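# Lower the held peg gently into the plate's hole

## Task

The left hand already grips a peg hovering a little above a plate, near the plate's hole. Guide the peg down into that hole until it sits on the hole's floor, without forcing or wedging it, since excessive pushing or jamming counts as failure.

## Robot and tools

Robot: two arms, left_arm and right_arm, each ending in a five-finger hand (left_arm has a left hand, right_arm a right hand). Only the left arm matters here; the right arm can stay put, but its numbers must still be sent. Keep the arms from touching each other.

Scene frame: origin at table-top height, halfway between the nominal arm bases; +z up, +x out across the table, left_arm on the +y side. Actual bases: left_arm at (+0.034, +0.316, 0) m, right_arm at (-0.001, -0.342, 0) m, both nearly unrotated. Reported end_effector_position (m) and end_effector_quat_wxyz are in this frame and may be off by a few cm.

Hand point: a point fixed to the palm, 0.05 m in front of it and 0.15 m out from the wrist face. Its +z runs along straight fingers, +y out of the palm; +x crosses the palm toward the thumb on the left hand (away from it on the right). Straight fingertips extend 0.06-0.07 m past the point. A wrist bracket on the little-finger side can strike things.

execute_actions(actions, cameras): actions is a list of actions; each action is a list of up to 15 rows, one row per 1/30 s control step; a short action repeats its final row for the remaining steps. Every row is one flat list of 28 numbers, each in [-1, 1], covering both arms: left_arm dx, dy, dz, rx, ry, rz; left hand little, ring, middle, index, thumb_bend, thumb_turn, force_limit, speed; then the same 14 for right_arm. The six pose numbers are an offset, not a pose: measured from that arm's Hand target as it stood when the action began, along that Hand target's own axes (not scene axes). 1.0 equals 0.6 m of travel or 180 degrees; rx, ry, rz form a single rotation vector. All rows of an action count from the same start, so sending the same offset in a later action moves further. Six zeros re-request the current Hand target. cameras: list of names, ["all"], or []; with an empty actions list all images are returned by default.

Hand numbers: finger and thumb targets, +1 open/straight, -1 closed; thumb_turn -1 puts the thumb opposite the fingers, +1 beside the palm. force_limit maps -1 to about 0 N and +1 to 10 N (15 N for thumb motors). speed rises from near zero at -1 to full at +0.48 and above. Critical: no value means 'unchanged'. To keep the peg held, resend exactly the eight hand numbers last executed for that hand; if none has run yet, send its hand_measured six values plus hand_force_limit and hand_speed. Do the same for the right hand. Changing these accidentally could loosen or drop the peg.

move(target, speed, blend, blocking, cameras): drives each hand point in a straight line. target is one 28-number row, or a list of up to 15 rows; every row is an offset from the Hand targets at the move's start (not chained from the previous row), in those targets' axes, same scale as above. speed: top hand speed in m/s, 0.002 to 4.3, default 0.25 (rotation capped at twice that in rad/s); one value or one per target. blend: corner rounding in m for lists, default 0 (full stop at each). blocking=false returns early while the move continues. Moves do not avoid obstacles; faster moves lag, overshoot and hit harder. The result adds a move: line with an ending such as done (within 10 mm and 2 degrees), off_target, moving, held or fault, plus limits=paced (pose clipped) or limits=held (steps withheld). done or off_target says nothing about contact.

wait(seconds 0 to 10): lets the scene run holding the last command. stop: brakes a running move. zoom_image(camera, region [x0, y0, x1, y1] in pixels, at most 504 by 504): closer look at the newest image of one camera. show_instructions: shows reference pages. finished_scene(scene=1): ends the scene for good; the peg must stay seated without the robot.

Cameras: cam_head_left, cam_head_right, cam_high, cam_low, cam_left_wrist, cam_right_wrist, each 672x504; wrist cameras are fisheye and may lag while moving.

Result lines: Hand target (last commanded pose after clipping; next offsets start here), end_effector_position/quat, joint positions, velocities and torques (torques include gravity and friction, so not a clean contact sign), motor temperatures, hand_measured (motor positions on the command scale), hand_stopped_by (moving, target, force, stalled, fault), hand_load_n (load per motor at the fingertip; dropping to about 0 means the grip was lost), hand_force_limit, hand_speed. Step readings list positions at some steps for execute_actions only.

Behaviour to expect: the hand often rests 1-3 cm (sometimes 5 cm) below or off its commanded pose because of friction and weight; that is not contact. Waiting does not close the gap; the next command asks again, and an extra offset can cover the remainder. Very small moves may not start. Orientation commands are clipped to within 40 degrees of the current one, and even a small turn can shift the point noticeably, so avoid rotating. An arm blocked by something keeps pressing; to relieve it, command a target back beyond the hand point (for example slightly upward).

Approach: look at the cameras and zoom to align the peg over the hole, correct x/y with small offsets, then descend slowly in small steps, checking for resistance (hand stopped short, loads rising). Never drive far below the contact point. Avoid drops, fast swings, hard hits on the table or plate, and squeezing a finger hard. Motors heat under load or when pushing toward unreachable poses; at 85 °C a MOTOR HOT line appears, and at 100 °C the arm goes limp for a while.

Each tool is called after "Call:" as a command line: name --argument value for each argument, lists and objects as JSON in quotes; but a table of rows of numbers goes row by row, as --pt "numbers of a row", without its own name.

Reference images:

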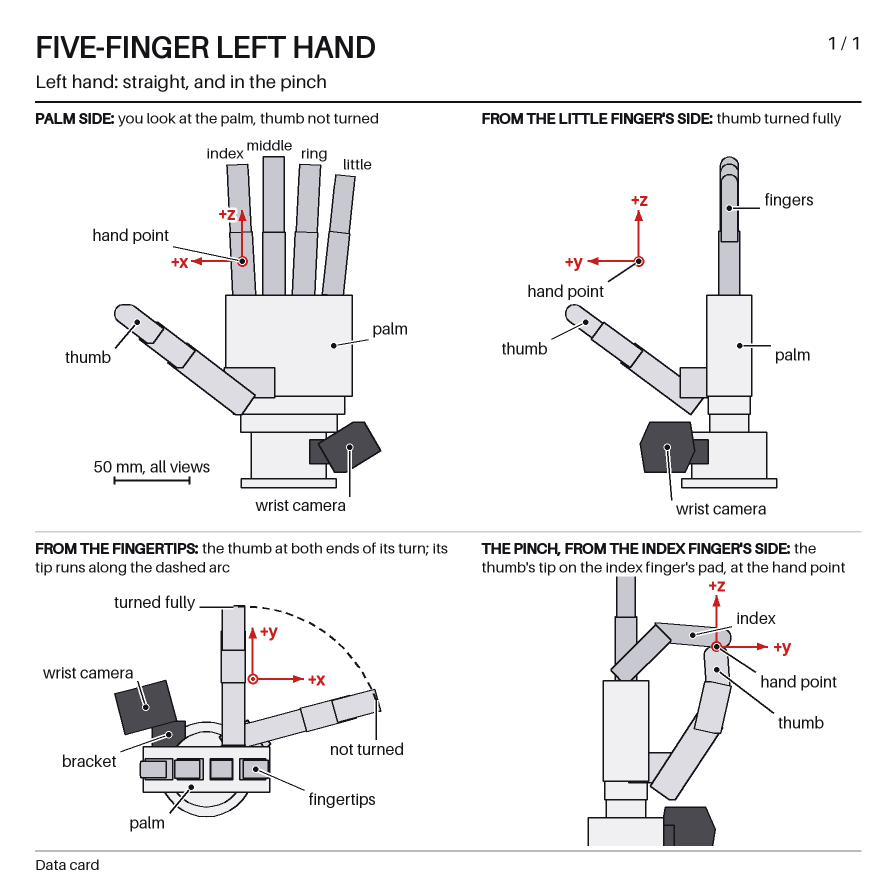

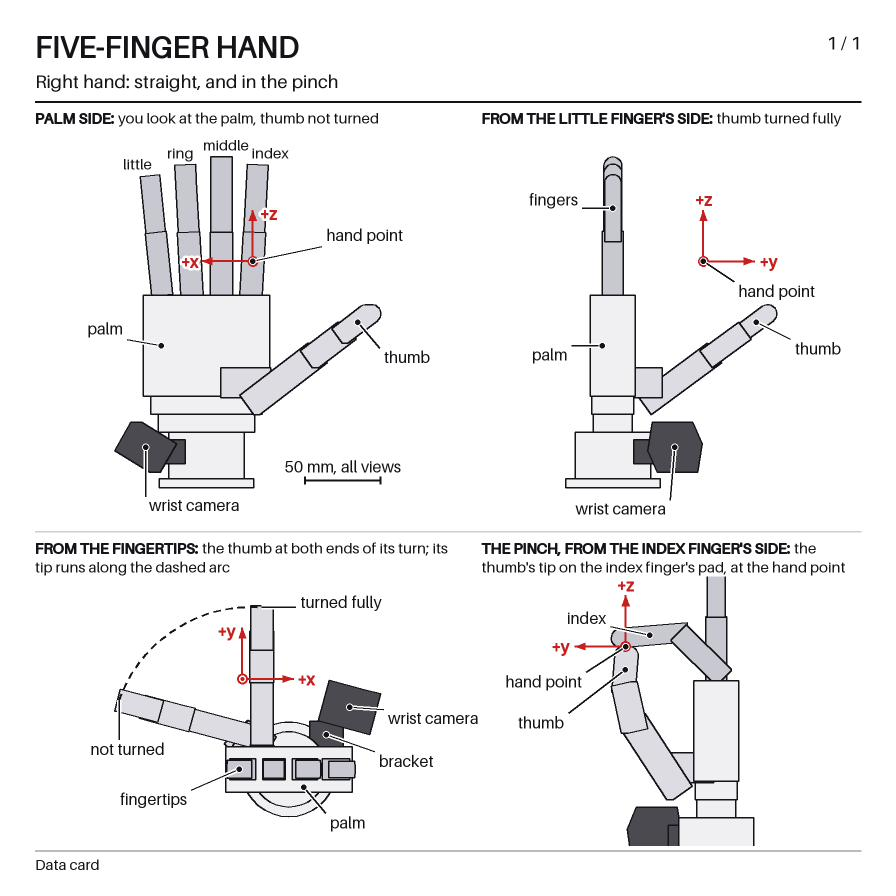

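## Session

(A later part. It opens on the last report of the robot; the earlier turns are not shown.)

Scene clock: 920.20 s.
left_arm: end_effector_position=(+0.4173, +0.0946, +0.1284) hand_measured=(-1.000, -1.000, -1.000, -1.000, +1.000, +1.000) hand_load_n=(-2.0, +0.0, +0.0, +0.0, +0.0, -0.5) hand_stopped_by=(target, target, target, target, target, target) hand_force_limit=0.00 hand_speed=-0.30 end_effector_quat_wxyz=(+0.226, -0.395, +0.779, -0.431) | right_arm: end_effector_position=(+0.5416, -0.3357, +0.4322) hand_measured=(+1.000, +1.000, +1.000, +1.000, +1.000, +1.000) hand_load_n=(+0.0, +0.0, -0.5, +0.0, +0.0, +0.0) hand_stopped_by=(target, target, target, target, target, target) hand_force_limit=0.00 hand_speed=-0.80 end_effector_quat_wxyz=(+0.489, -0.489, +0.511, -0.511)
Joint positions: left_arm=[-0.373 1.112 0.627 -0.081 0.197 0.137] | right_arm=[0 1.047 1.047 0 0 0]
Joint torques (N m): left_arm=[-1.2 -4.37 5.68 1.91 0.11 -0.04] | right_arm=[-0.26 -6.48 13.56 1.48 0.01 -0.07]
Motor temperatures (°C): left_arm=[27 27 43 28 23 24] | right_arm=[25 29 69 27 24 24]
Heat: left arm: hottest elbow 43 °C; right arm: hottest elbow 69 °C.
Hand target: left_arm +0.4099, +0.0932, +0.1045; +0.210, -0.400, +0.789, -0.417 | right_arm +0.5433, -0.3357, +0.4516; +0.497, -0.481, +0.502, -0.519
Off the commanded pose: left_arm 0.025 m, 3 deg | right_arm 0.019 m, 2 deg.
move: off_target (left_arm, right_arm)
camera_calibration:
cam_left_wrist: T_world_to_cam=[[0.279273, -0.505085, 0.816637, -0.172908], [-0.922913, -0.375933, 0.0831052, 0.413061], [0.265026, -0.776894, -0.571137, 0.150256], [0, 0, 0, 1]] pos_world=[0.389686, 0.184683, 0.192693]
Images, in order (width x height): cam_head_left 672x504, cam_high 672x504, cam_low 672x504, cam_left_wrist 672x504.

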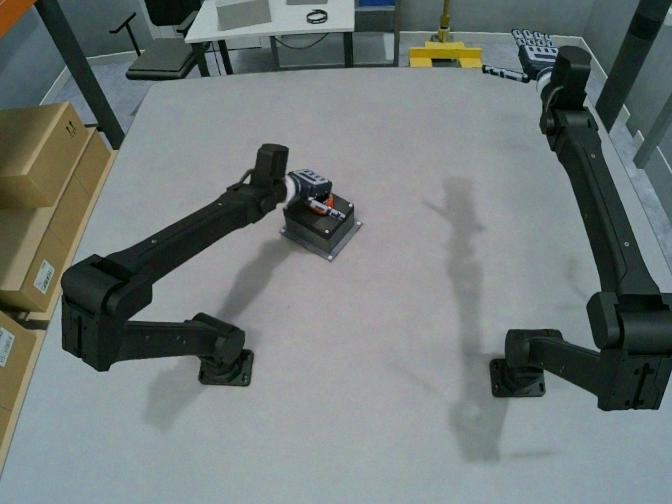

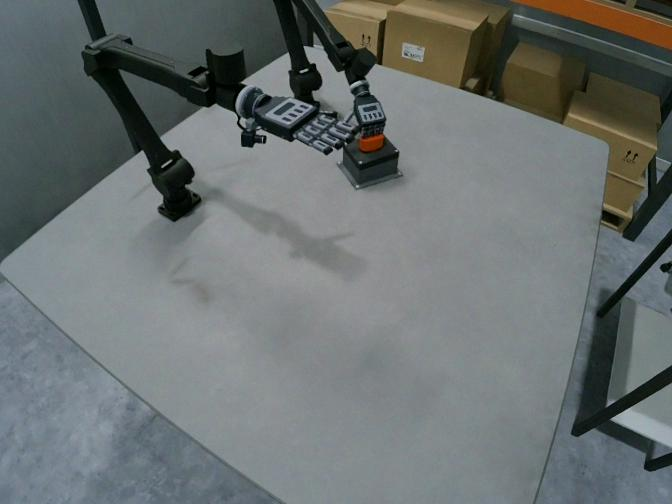

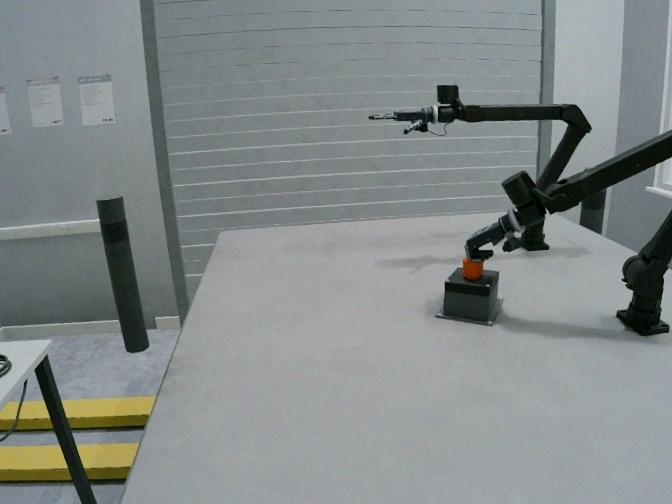

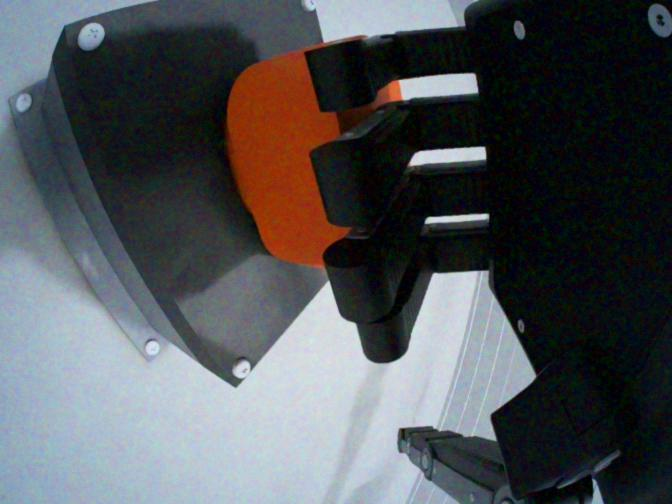

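Call:
move --pt "-0.0082 -0.0460 -0.0213 0 0 0 -1 -1 -1 -1 1 1 0 -0.3 0 0 0 0 0 0 1 1 1 1 1 1 0 -0.8" --pt "-0.0045 -0.1552 -0.0980 0 0 0 -1 -1 -1 -1 1 1 0 -0.3 0 0 0 0 0 0 1 1 1 1 1 1 0 -0.8" --speed 0.08 --cameras '["all"]'

Call:
zoom_image --camera "cam_low" --region '[455, 250, 490, 290]'

Call:
zoom_image --camera "cam_high" --region '[345, 120, 395, 165]'

Call:
zoom_image --camera "cam_head_left" --region '[290, 170, 350, 230]'

Call:
zoom_image --camera "cam_left_wrist" --region '[130, 50, 330, 280]'

Scene clock: 931.90 s.
left_arm: end_effector_position=(+0.4007, +0.1010, +0.1781) hand_measured=(-1.000, -1.000, -1.000, -1.000, +1.000, +1.000) hand_load_n=(+0.0, +0.0, -0.5, +0.0, +0.0, -0.5) hand_stopped_by=(target, target, target, target, target, target) hand_force_limit=0.00 hand_speed=-0.30 end_effector_quat_wxyz=(+0.193, -0.408, +0.800, -0.394) | right_arm: end_effector_position=(+0.5416, -0.3357, +0.4322) hand_measured=(+1.000, +1.000, +1.000, +1.000, +1.000, +1.000) hand_load_n=(+0.0, +0.0, +0.0, -0.5, +0.0, +0.0) hand_stopped_by=(target, target, target, target, target, target) hand_force_limit=0.00 hand_speed=-0.80 end_effector_quat_wxyz=(+0.489, -0.489, +0.511, -0.511)
Joint positions: left_arm=[-0.373 1.042 0.775 -0.411 0.201 0.143] | right_arm=[0 1.047 1.047 0 0 0]
Joint torques (N m): left_arm=[-1.03 -8.35 11.85 0.91 0.13 -0.05] | right_arm=[-0.26 -6.53 13.56 1.48 0 -0.07]
Motor temperatures (°C): left_arm=[27 27 43 28 23 24] | right_arm=[25 29 69 27 24 24]
Heat: left arm: hottest elbow 43 °C; right arm: hottest elbow 69 °C.
Hand target: left_arm +0.4150, +0.0932, +0.2146; +0.210, -0.400, +0.789, -0.417 | right_arm +0.5433, -0.3357, +0.4516; +0.497, -0.481, +0.502, -0.519
Off the commanded pose: left_arm 0.040 m, 4 deg | right_arm 0.019 m, 2 deg.
move: off_target (left_arm, right_arm)
camera_calibration:
cam_left_wrist: T_world_to_cam=[[0.355893, -0.542184, 0.761168, -0.222628], [-0.913059, -0.375313, 0.159574, 0.378265], [0.199157, -0.751782, -0.628617, 0.222158], [0, 0, 0, 1]] pos_world=[0.380365, 0.188277, 0.248748]

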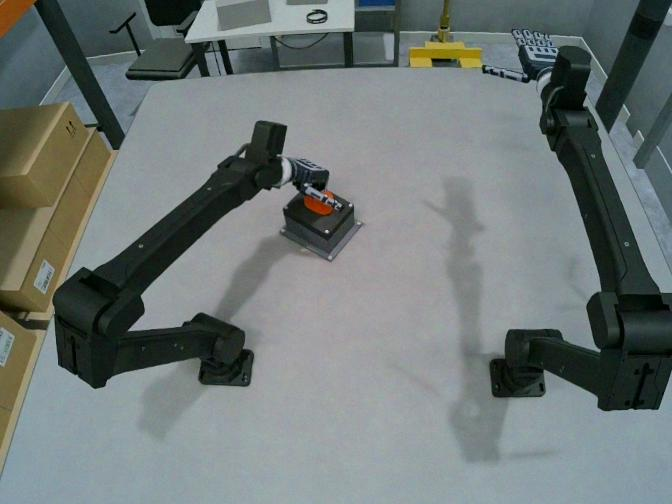

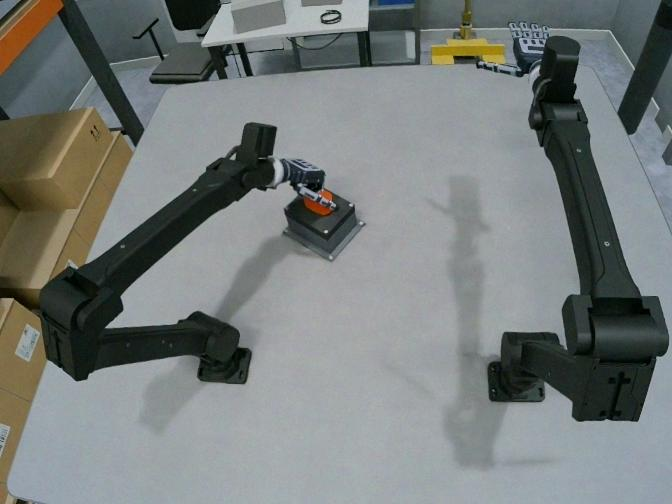

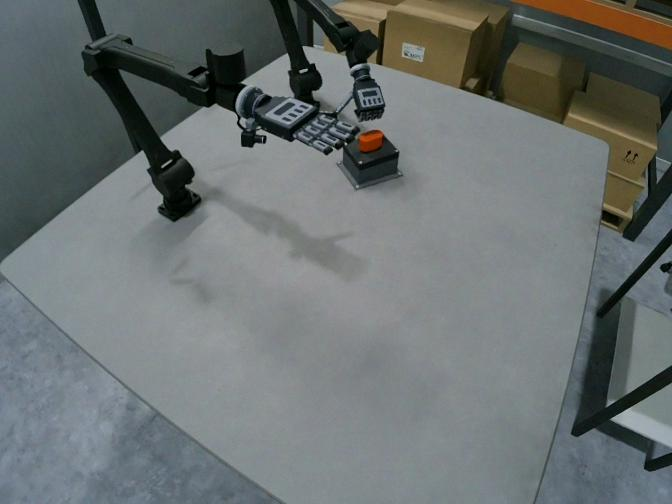

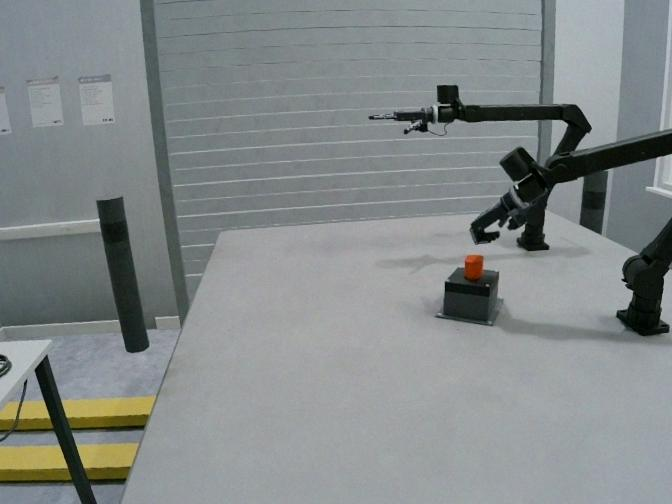

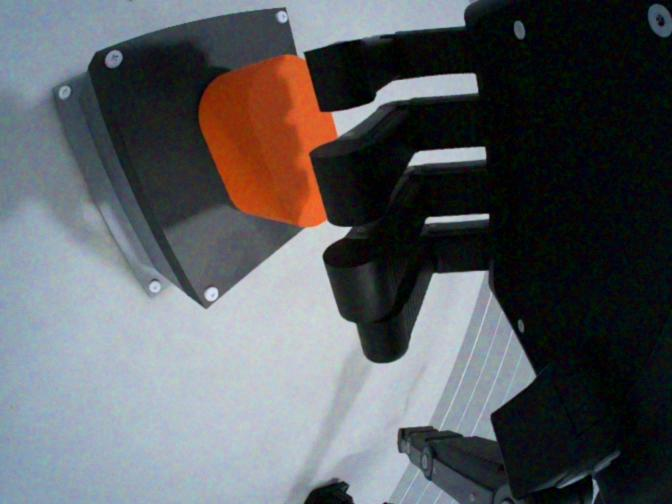

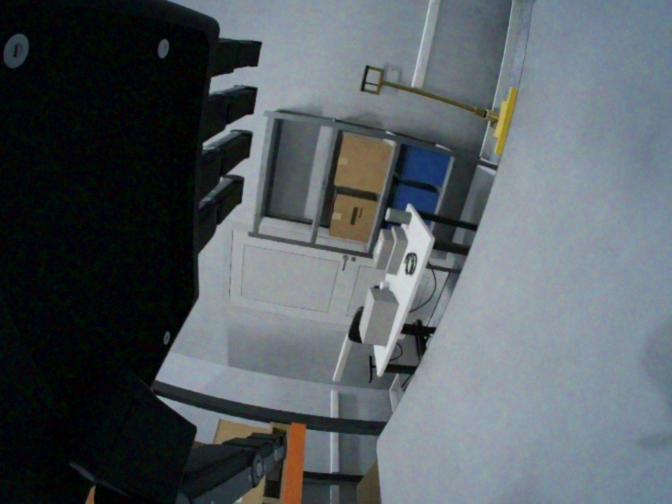

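Scaled by 12.600 from the camera's 672x504 image, which has a finer 960x720 frame.

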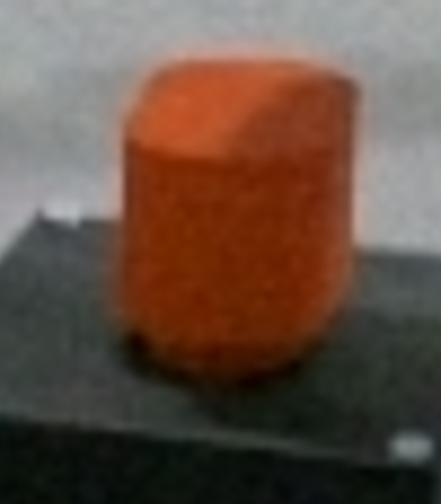

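Scaled by 10.080 from the camera's 672x504 image, which has a finer 960x720 frame.

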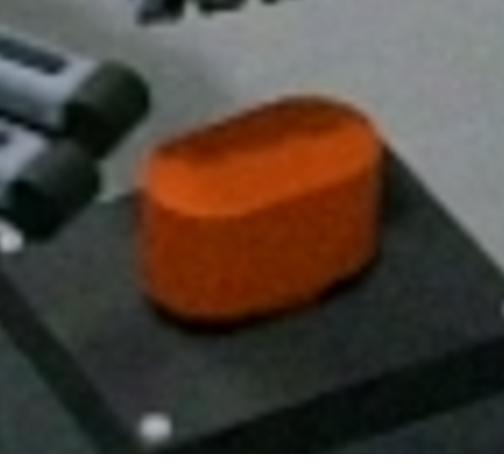

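Scaled by 8.400 from the camera's 672x504 image, which has a finer 960x720 frame.

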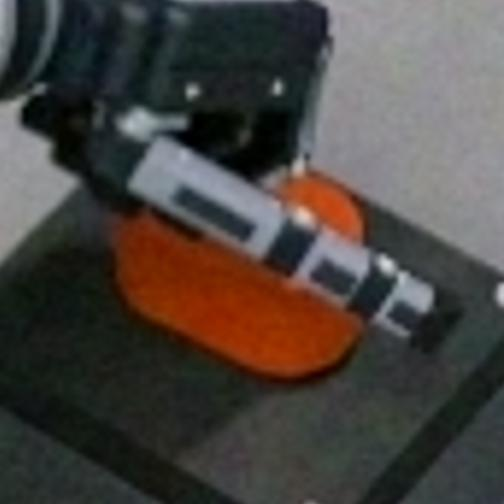

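Scaled by 2.191 from the camera's 672x504 image, which has a finer 960x720 frame.

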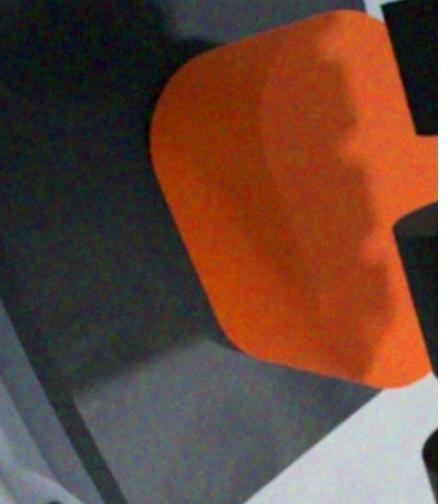

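Call:
finished_scene

The scene is finished: the task was done.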